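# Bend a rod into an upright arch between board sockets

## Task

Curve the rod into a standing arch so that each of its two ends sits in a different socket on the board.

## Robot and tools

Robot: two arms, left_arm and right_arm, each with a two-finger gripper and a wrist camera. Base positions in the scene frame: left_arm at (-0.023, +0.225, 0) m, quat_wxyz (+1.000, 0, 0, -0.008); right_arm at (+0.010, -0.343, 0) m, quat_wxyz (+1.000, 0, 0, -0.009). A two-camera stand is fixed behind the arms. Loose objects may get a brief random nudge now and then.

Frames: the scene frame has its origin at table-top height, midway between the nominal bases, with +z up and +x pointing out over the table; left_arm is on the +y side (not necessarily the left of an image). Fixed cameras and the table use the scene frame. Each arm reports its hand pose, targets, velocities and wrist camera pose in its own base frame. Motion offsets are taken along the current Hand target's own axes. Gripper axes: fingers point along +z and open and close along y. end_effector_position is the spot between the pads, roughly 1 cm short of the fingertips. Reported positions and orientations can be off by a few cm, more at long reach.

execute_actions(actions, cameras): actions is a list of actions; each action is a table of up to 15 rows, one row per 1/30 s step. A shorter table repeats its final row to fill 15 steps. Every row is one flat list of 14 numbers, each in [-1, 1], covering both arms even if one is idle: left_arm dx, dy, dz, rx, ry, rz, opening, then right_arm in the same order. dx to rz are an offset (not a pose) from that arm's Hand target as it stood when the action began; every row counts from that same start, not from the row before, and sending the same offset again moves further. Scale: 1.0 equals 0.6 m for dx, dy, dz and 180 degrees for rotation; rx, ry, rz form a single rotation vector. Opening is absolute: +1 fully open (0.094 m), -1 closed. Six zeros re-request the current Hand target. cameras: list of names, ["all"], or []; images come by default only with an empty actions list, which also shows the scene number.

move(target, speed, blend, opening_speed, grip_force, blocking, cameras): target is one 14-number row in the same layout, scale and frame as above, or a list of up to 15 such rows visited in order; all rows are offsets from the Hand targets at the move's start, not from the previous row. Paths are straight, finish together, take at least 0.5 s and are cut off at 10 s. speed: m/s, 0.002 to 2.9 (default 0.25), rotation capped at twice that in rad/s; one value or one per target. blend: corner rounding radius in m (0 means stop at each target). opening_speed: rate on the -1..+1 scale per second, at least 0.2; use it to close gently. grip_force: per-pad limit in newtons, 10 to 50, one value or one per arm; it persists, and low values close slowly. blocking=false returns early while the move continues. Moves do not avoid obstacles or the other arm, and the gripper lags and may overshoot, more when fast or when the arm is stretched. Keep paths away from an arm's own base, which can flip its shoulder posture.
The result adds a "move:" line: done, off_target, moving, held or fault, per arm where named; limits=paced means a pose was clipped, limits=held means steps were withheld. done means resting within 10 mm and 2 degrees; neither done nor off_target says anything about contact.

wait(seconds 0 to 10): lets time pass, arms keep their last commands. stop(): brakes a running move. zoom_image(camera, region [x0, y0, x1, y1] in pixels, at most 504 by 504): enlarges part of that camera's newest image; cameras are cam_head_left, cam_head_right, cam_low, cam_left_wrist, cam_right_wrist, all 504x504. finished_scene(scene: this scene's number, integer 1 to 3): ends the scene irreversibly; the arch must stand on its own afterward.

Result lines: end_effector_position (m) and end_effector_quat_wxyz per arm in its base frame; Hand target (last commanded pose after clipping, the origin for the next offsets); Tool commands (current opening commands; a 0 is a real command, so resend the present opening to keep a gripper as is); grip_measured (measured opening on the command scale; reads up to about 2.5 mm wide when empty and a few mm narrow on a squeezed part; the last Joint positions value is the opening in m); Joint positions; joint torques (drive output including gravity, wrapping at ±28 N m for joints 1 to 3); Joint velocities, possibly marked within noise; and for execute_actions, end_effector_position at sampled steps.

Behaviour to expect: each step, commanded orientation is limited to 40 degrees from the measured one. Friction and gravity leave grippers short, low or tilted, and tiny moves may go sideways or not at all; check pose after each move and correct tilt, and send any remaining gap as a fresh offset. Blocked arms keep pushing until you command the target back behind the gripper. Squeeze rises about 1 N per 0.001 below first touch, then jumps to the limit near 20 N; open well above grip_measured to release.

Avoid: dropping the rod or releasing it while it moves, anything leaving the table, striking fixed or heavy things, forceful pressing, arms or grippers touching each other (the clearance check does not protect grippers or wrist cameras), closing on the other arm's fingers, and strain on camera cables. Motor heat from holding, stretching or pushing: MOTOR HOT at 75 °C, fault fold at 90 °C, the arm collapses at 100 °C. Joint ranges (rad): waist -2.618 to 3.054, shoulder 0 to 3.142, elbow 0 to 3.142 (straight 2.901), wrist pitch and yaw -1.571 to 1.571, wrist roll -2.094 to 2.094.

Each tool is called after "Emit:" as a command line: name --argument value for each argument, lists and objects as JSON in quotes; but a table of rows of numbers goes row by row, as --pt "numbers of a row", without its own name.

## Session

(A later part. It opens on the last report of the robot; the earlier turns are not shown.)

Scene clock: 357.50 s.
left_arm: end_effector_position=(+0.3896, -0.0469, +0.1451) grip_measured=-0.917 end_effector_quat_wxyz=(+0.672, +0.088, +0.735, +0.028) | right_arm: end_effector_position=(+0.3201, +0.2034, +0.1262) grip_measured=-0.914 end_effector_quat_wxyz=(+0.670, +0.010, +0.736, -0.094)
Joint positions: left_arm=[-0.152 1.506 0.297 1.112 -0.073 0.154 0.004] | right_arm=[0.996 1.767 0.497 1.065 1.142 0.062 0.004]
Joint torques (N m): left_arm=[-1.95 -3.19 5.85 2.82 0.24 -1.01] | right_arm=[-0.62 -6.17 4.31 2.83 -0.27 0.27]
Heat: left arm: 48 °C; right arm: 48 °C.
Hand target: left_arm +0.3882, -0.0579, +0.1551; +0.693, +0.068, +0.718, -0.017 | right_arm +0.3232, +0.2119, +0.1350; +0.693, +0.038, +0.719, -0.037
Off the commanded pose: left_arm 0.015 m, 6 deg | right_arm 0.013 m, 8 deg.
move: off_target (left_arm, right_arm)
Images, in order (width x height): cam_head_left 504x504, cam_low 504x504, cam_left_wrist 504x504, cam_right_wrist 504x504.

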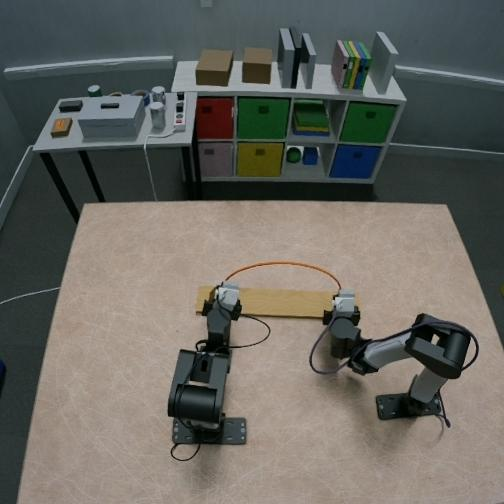

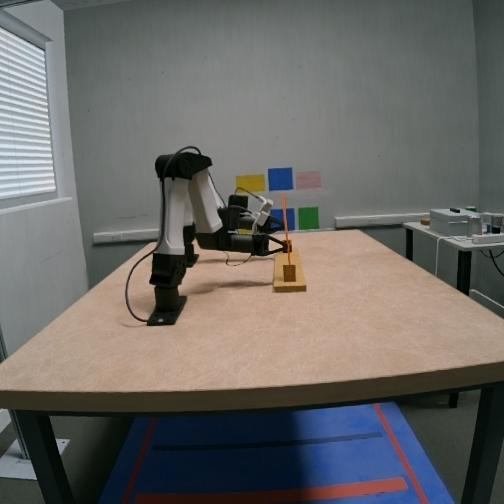

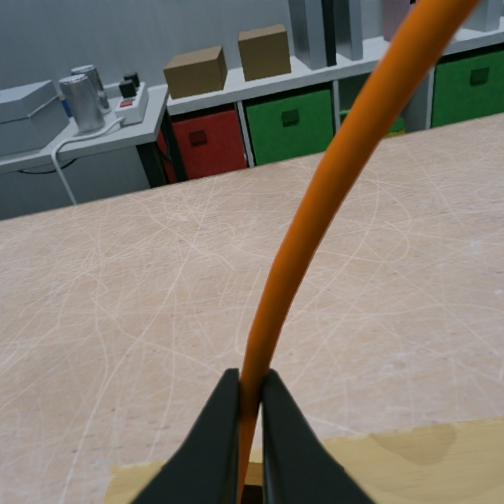

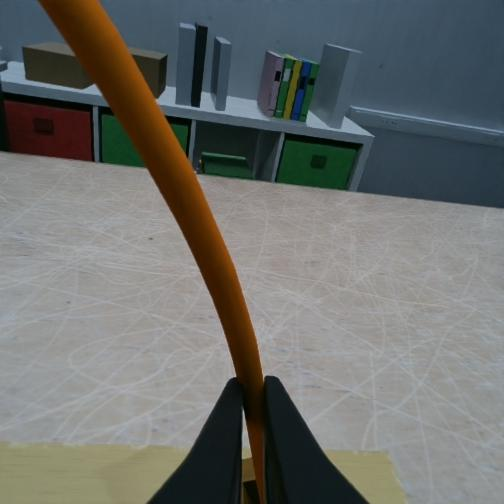

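Emit:
move --target '[0.0332, -0.0023, 0.0013, 0, 0, 0, -1, 0.0333, 0, 0.0012, 0, 0, 0, -1]' --speed 0.06 --cameras '["cam_head_left", "cam_head_right", "cam_low", "cam_left_wrist", "cam_right_wrist"]'

Emit:
zoom_image --camera "cam_left_wrist" --region '[180, 404, 340, 504]'

Emit:
zoom_image --camera "cam_right_wrist" --region '[170, 404, 330, 504]'

Emit:
zoom_image --camera "cam_low" --region '[260, 200, 320, 290]'

Emit:
zoom_image --camera "cam_head_left" --region '[195, 260, 245, 310]'

Emit:
zoom_image --camera "cam_head_right" --region '[325, 265, 375, 315]'

Scene clock: 371.07 s.
left_arm: end_effector_position=(+0.3906, -0.0468, +0.1250) grip_measured=-0.917 end_effector_quat_wxyz=(+0.670, +0.088, +0.736, +0.028) | right_arm: end_effector_position=(+0.3193, +0.2019, +0.1030) grip_measured=-0.914 end_effector_quat_wxyz=(+0.666, +0.004, +0.739, -0.101)
Joint positions: left_arm=[-0.152 1.636 0.275 1.261 -0.075 0.154 0.004] | right_arm=[0.996 1.867 0.479 1.16 1.143 0.062 0.004]
Joint torques (N m): left_arm=[-1.96 -3.52 4.62 2.89 0.24 -1.02] | right_arm=[-0.62 -6.87 4.16 2.87 -0.25 0.32]
Heat: left arm: 48 °C; right arm: 52 °C.
Hand target: left_arm +0.3882, -0.0579, +0.1353; +0.693, +0.068, +0.717, -0.017 | right_arm +0.3232, +0.2119, +0.1150; +0.693, +0.038, +0.719, -0.037
Off the commanded pose: left_arm 0.015 m, 7 deg | right_arm 0.016 m, 9 deg.
move: off_target (left_arm, right_arm)

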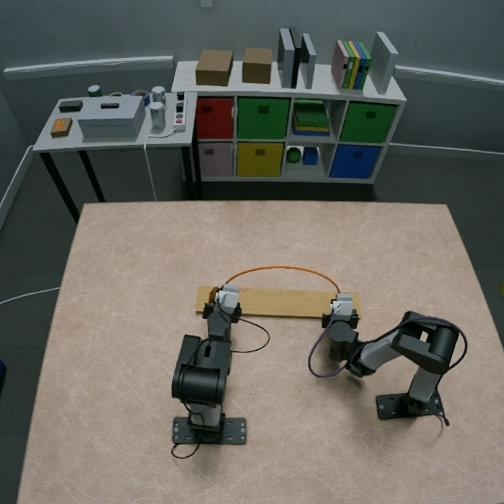

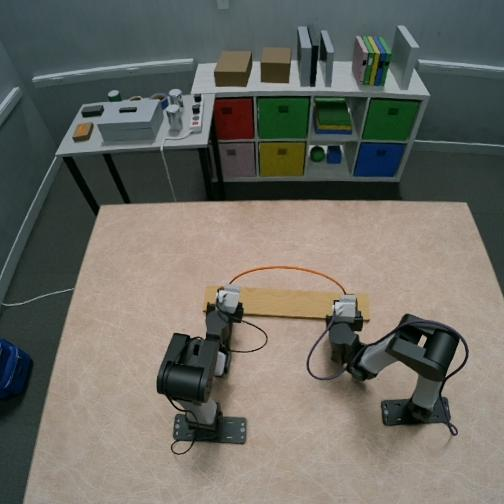

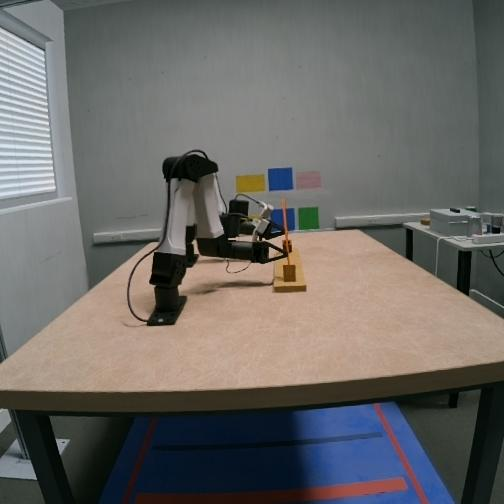

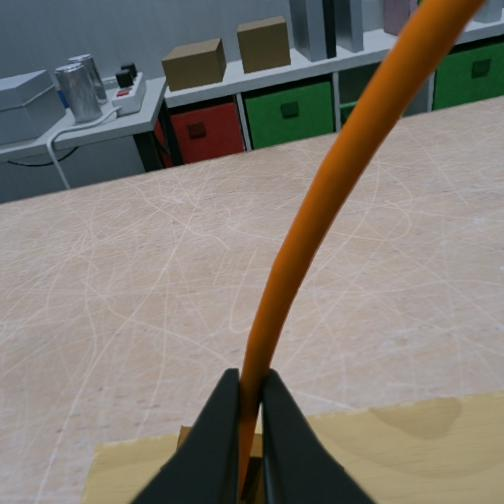

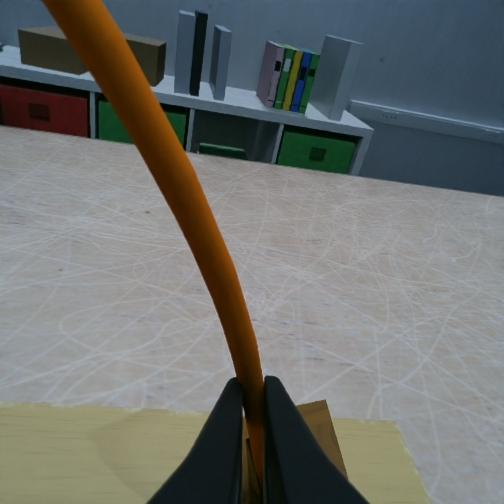

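Scaled by 3.150.

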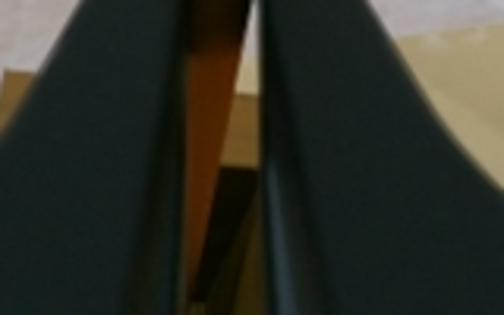

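Scaled by 3.150.

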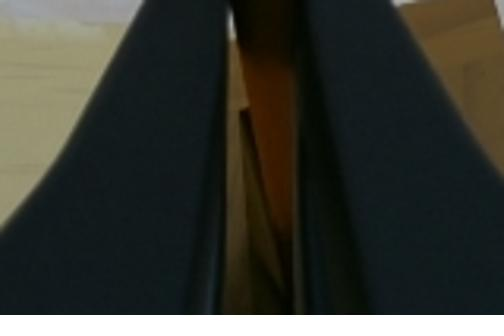

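Scaled by 5.600.

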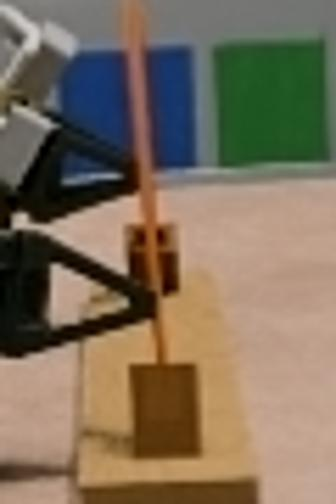

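Scaled by 10.080.

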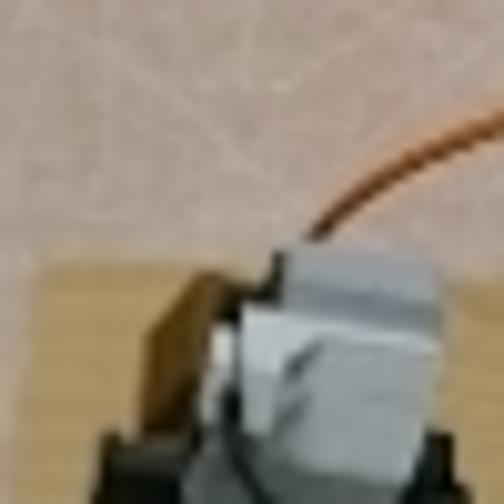

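Scaled by 10.080.

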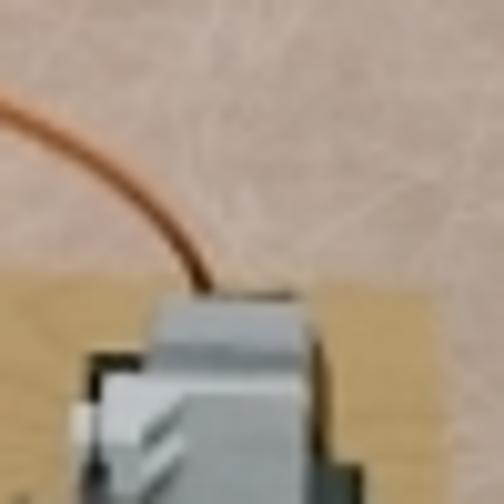

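Emit:
move --target '[0.03, -0.0021, 0.0012, 0, 0, 0, -1, 0.0266, 0, 0.001, 0, 0, 0, -1]' --speed 0.06 --cameras '["cam_head_left", "cam_head_right", "cam_low", "cam_left_wrist", "cam_right_wrist"]'

Emit:
zoom_image --camera "cam_low" --region '[250, 180, 330, 290]'

Emit:
zoom_image --camera "cam_left_wrist" --region '[180, 404, 340, 504]'

Emit:
zoom_image --camera "cam_right_wrist" --region '[170, 404, 330, 504]'

Scene clock: 379.10 s.
left_arm: end_effector_position=(+0.3916, -0.0473, +0.1112) grip_measured=-0.917 end_effector_quat_wxyz=(+0.677, +0.087, +0.730, +0.028) | right_arm: end_effector_position=(+0.3206, +0.2009, +0.0993) grip_measured=-0.914 end_effector_quat_wxyz=(+0.680, +0.028, +0.727, -0.092)
Joint positions: left_arm=[-0.154 1.771 0.262 1.428 -0.076 0.154 0.004] | right_arm=[0.996 1.955 0.479 1.329 1.166 0.039 0.004]
Joint torques (N m): left_arm=[-1.85 -3.71 3.55 2.75 0.26 -1.01] | right_arm=[-0.55 -6.04 3.28 2.36 -0.57 0.39]
Heat: left arm: 47 °C; right arm: 53 °C.
Hand target: left_arm +0.3881, -0.0579, +0.1171; +0.693, +0.068, +0.718, -0.017 | right_arm +0.3232, +0.2119, +0.0990; +0.693, +0.038, +0.719, -0.037
Off the commanded pose: left_arm 0.013 m, 6 deg | right_arm 0.011 m, 7 deg.
move: off_target (left_arm, right_arm)

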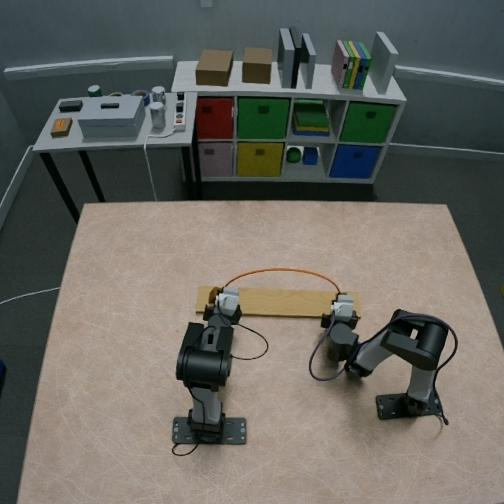

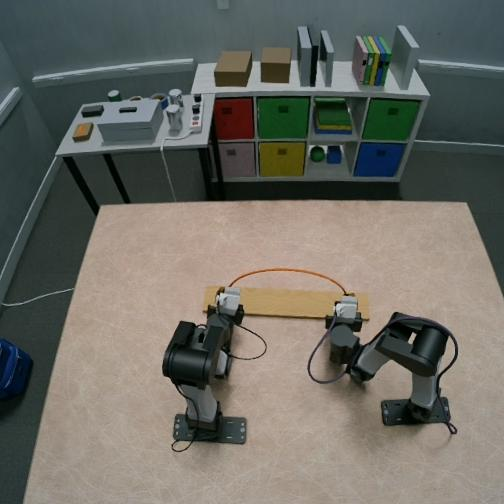

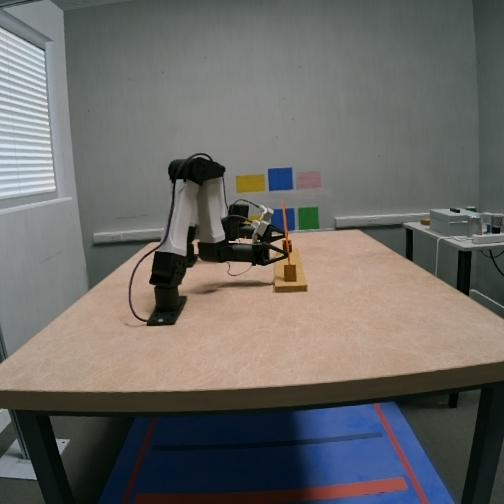

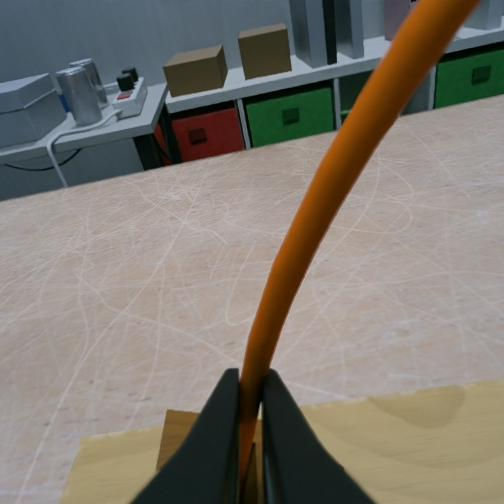

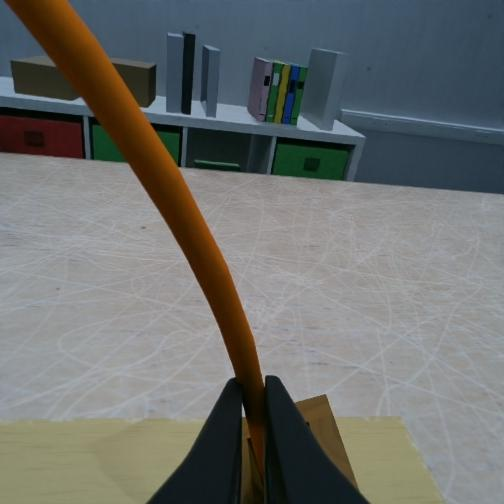

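Scaled by 4.582.

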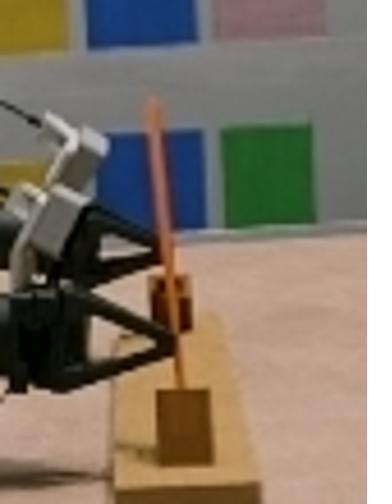

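Scaled by 3.150.

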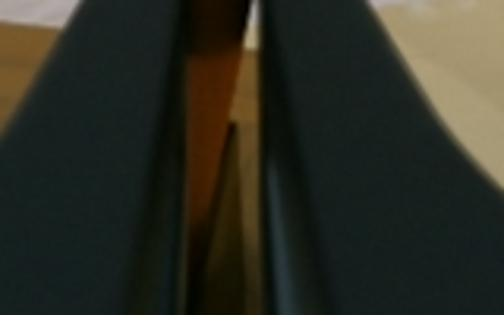

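Scaled by 3.150.

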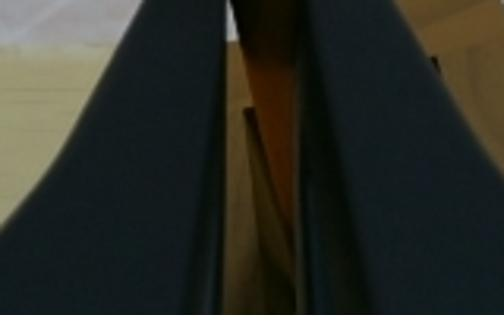

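Emit:
move --target '[0.0138, 0.0054, -0.0003, 0, 0, 0, -1, 0, 0, 0, 0, 0, 0, -1]' --speed 0.06 --cameras '["cam_low", "cam_left_wrist", "cam_right_wrist"]'

Emit:
zoom_image --camera "cam_low" --region '[250, 180, 330, 290]'

Scene clock: 392.03 s.
left_arm: end_effector_position=(+0.3929, -0.0475, +0.1102) grip_measured=-0.917 end_effector_quat_wxyz=(+0.687, +0.085, +0.721, +0.028) | right_arm: end_effector_position=(+0.3206, +0.2009, +0.0993) grip_measured=-0.914 end_effector_quat_wxyz=(+0.680, +0.028, +0.727, -0.093)
Joint positions: left_arm=[-0.154 1.831 0.262 1.514 -0.076 0.154 0.004] | right_arm=[0.996 1.955 0.479 1.329 1.166 0.038 0.004]
Joint torques (N m): left_arm=[-0.61 -3.54 2.63 2.6 0.37 -1] | right_arm=[-0.55 -5.78 3.28 2.42 -0.57 0.39]
Heat: left arm: 48 °C; right arm: 51 °C.
Hand target: left_arm +0.3881, -0.0541, +0.1091; +0.693, +0.068, +0.718, -0.017 | right_arm +0.3232, +0.2119, +0.0990; +0.693, +0.038, +0.719, -0.037
Off the commanded pose: left_arm 0.008 m, 6 deg | right_arm 0.011 m, 7 deg.
move: off_target (left_arm, right_arm)
Images, in order (width x height): cam_low 504x504, cam_left_wrist 504x504, cam_right_wrist 504x504.

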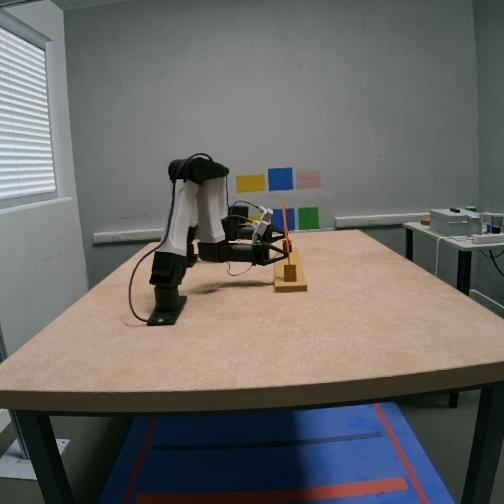

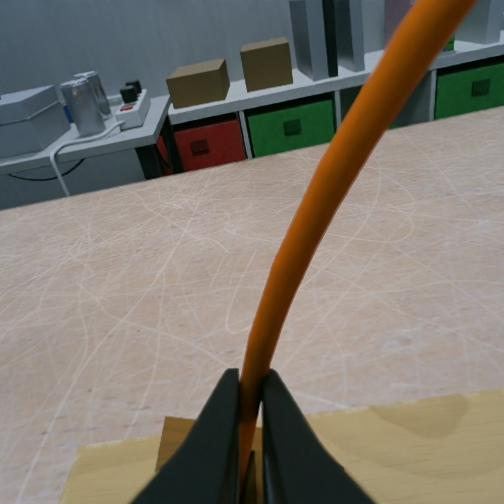

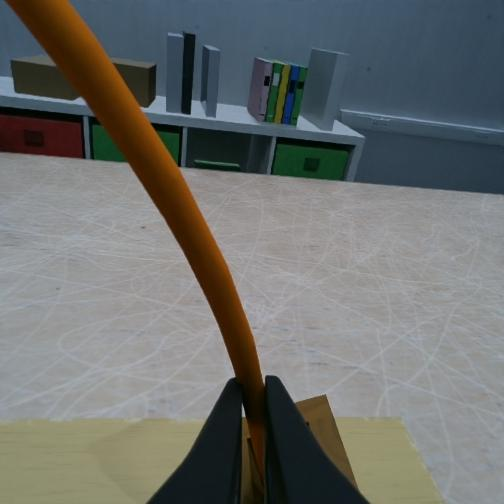

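Scaled by 4.582.

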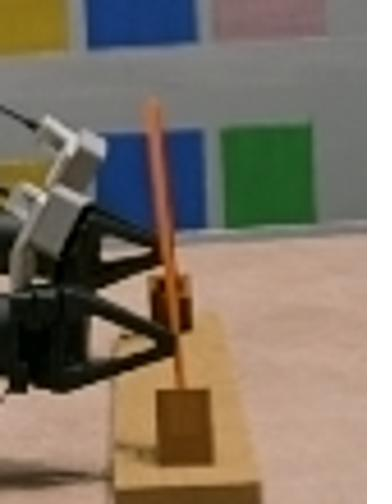

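Emit:
move --target '[0, 0, 0, 0, 0, 0, 0.3, 0, 0, 0, 0, 0, 0, 0.3]' --speed 0.05 --opening_speed 0.4 --cameras '["cam_head_left", "cam_low", "cam_left_wrist", "cam_right_wrist"]'

Emit:
zoom_image --camera "cam_low" --region '[250, 180, 330, 290]'

Scene clock: 401.30 s.
left_arm: end_effector_position=(+0.3906, -0.0505, +0.1026) grip_measured=+0.297 end_effector_quat_wxyz=(+0.680, +0.071, +0.730, +0.000) | right_arm: end_effector_position=(+0.3223, +0.2116, +0.0963) grip_measured=+0.297 end_effector_quat_wxyz=(+0.684, +0.021, +0.727, -0.058)
Joint positions: left_arm=[-0.153 1.845 0.255 1.514 -0.056 0.092 0.061] | right_arm=[0.996 1.978 0.479 1.368 1.107 0.059 0.061]
Joint torques (N m): left_arm=[-0.57 -3.97 3.14 2.74 0.2 -0.31] | right_arm=[-0.75 -6.86 3.11 2.33 -0.05 0.1]
Heat: left arm: 48 °C; right arm: 50 °C.
Hand target: left_arm +0.3880, -0.0541, +0.1090; +0.693, +0.068, +0.718, -0.017 | right_arm +0.3232, +0.2119, +0.0990; +0.693, +0.038, +0.719, -0.037
Off the commanded pose: left_arm 0.008 m, 3 deg | right_arm 0.003 m, 3 deg.
move: off_target (left_arm, right_arm)
Images, in order (width x height): cam_head_left 504x504, cam_low 504x504, cam_left_wrist 504x504, cam_right_wrist 504x504.

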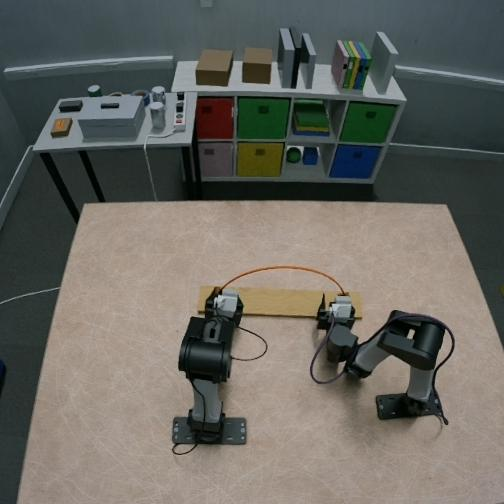

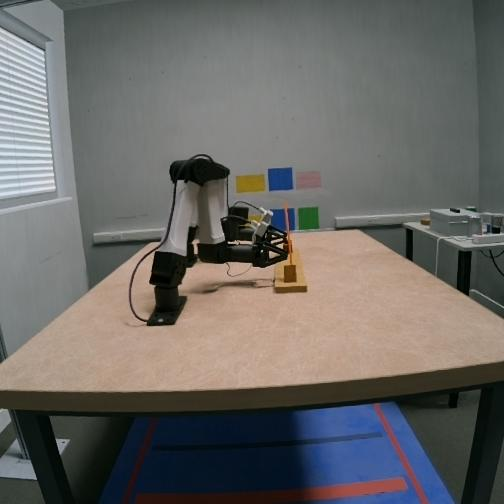

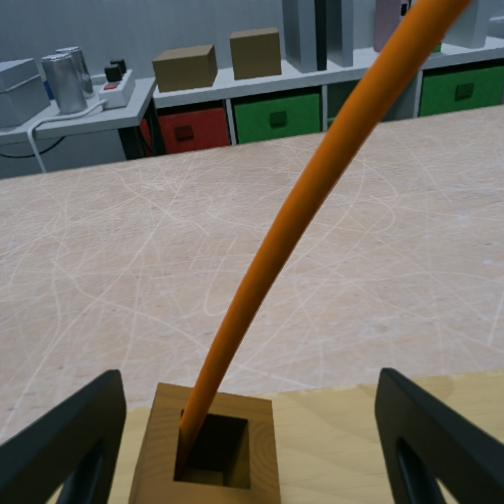

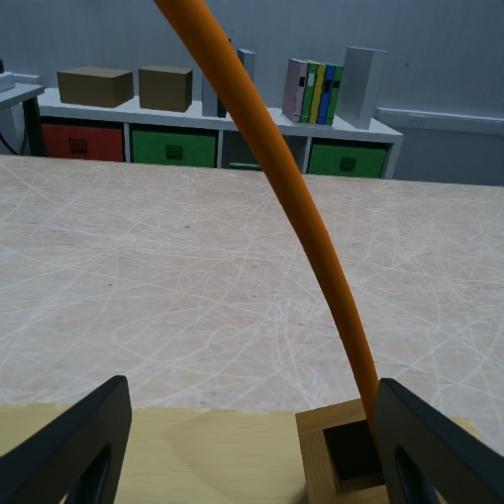

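Scaled by 4.582.

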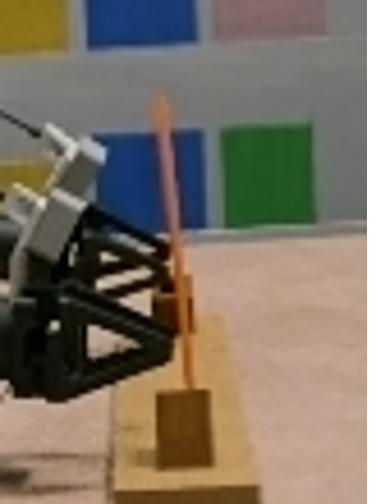

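Emit:
move --pt "0.001 0.0132 -0.0016 0 0 0 0.3 -0.0001 -0.0331 0.0035 0 0 0 0.3" --pt "0.001 0.0132 -0.1349 0 0 0 0.3 -0.0001 -0.0331 -0.1298 0 0 0 0.3" --speed 0.06 --cameras '["cam_head_left", "cam_low", "cam_left_wrist", "cam_right_wrist"]'

Emit:
zoom_image --camera "cam_low" --region '[240, 180, 330, 300]'

Scene clock: 417.07 s.
left_arm: end_effector_position=(+0.3292, -0.0378, +0.1088) grip_measured=+0.297 end_effector_quat_wxyz=(+0.675, +0.073, +0.734, -0.004) | right_arm: end_effector_position=(+0.2457, +0.2032, +0.0950) grip_measured=+0.298 end_effector_quat_wxyz=(+0.691, +0.021, +0.721, -0.046)
Joint positions: left_arm=[-0.126 1.615 0.014 1.514 -0.021 0.092 0.061] | right_arm=[1.252 1.907 0.302 1.421 1.343 0.142 0.061]
Joint torques (N m): left_arm=[-0.05 -4.41 3.19 2.15 0.15 -0.28] | right_arm=[0.18 -10.09 2.1 1.47 0.32 0.12]
Heat: left arm: 48 °C; right arm: 48 °C.
Hand target: left_arm +0.3088, -0.0366, +0.1123; +0.693, +0.068, +0.717, -0.017 | right_arm +0.2437, +0.2005, +0.1019; +0.693, +0.038, +0.719, -0.037
Off the commanded pose: left_arm 0.021 m, 3 deg | right_arm 0.008 m, 2 deg.
joint sent to its limit (left arm) — joint 3 (elbow), lower limit, where the elbow is as bent as it goes. The joint targets are off in position and orientation.
move: off_target (left_arm)
Images, in order (width x height): cam_head_left 504x504, cam_low 504x504, cam_left_wrist 504x504, cam_right_wrist 504x504.

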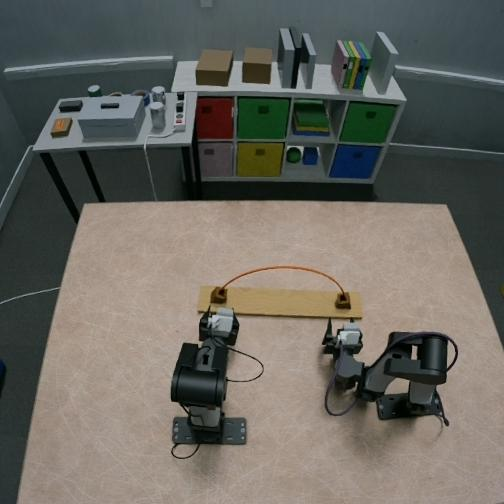

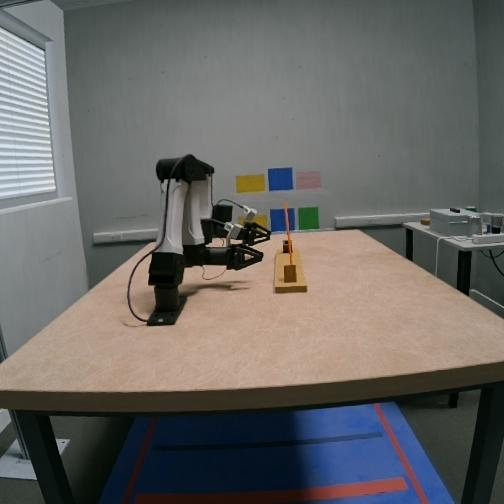

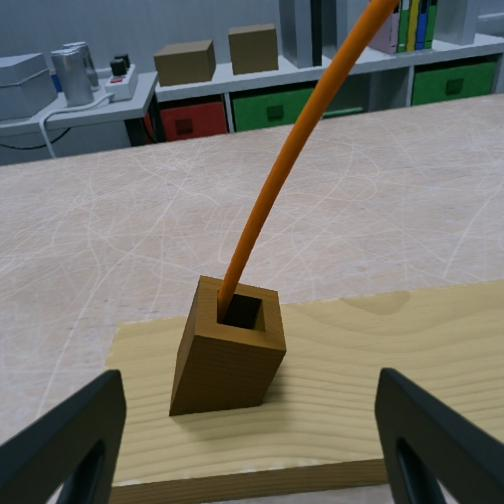

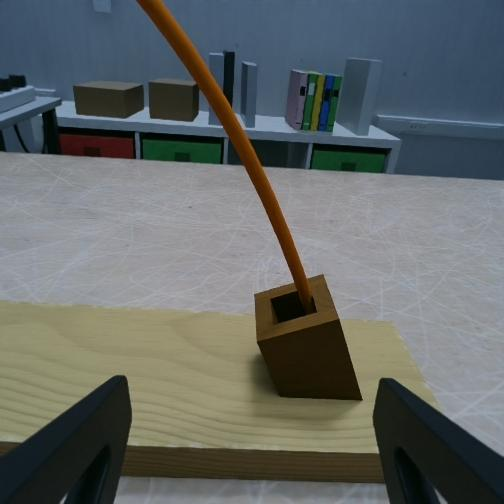

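Scaled by 4.200.

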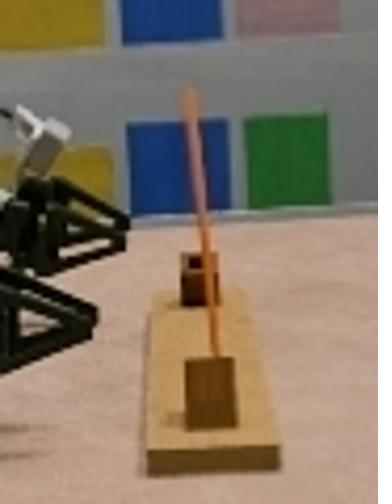

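Emit:
finished_scene --scene 2

The scene is finished: the task was done.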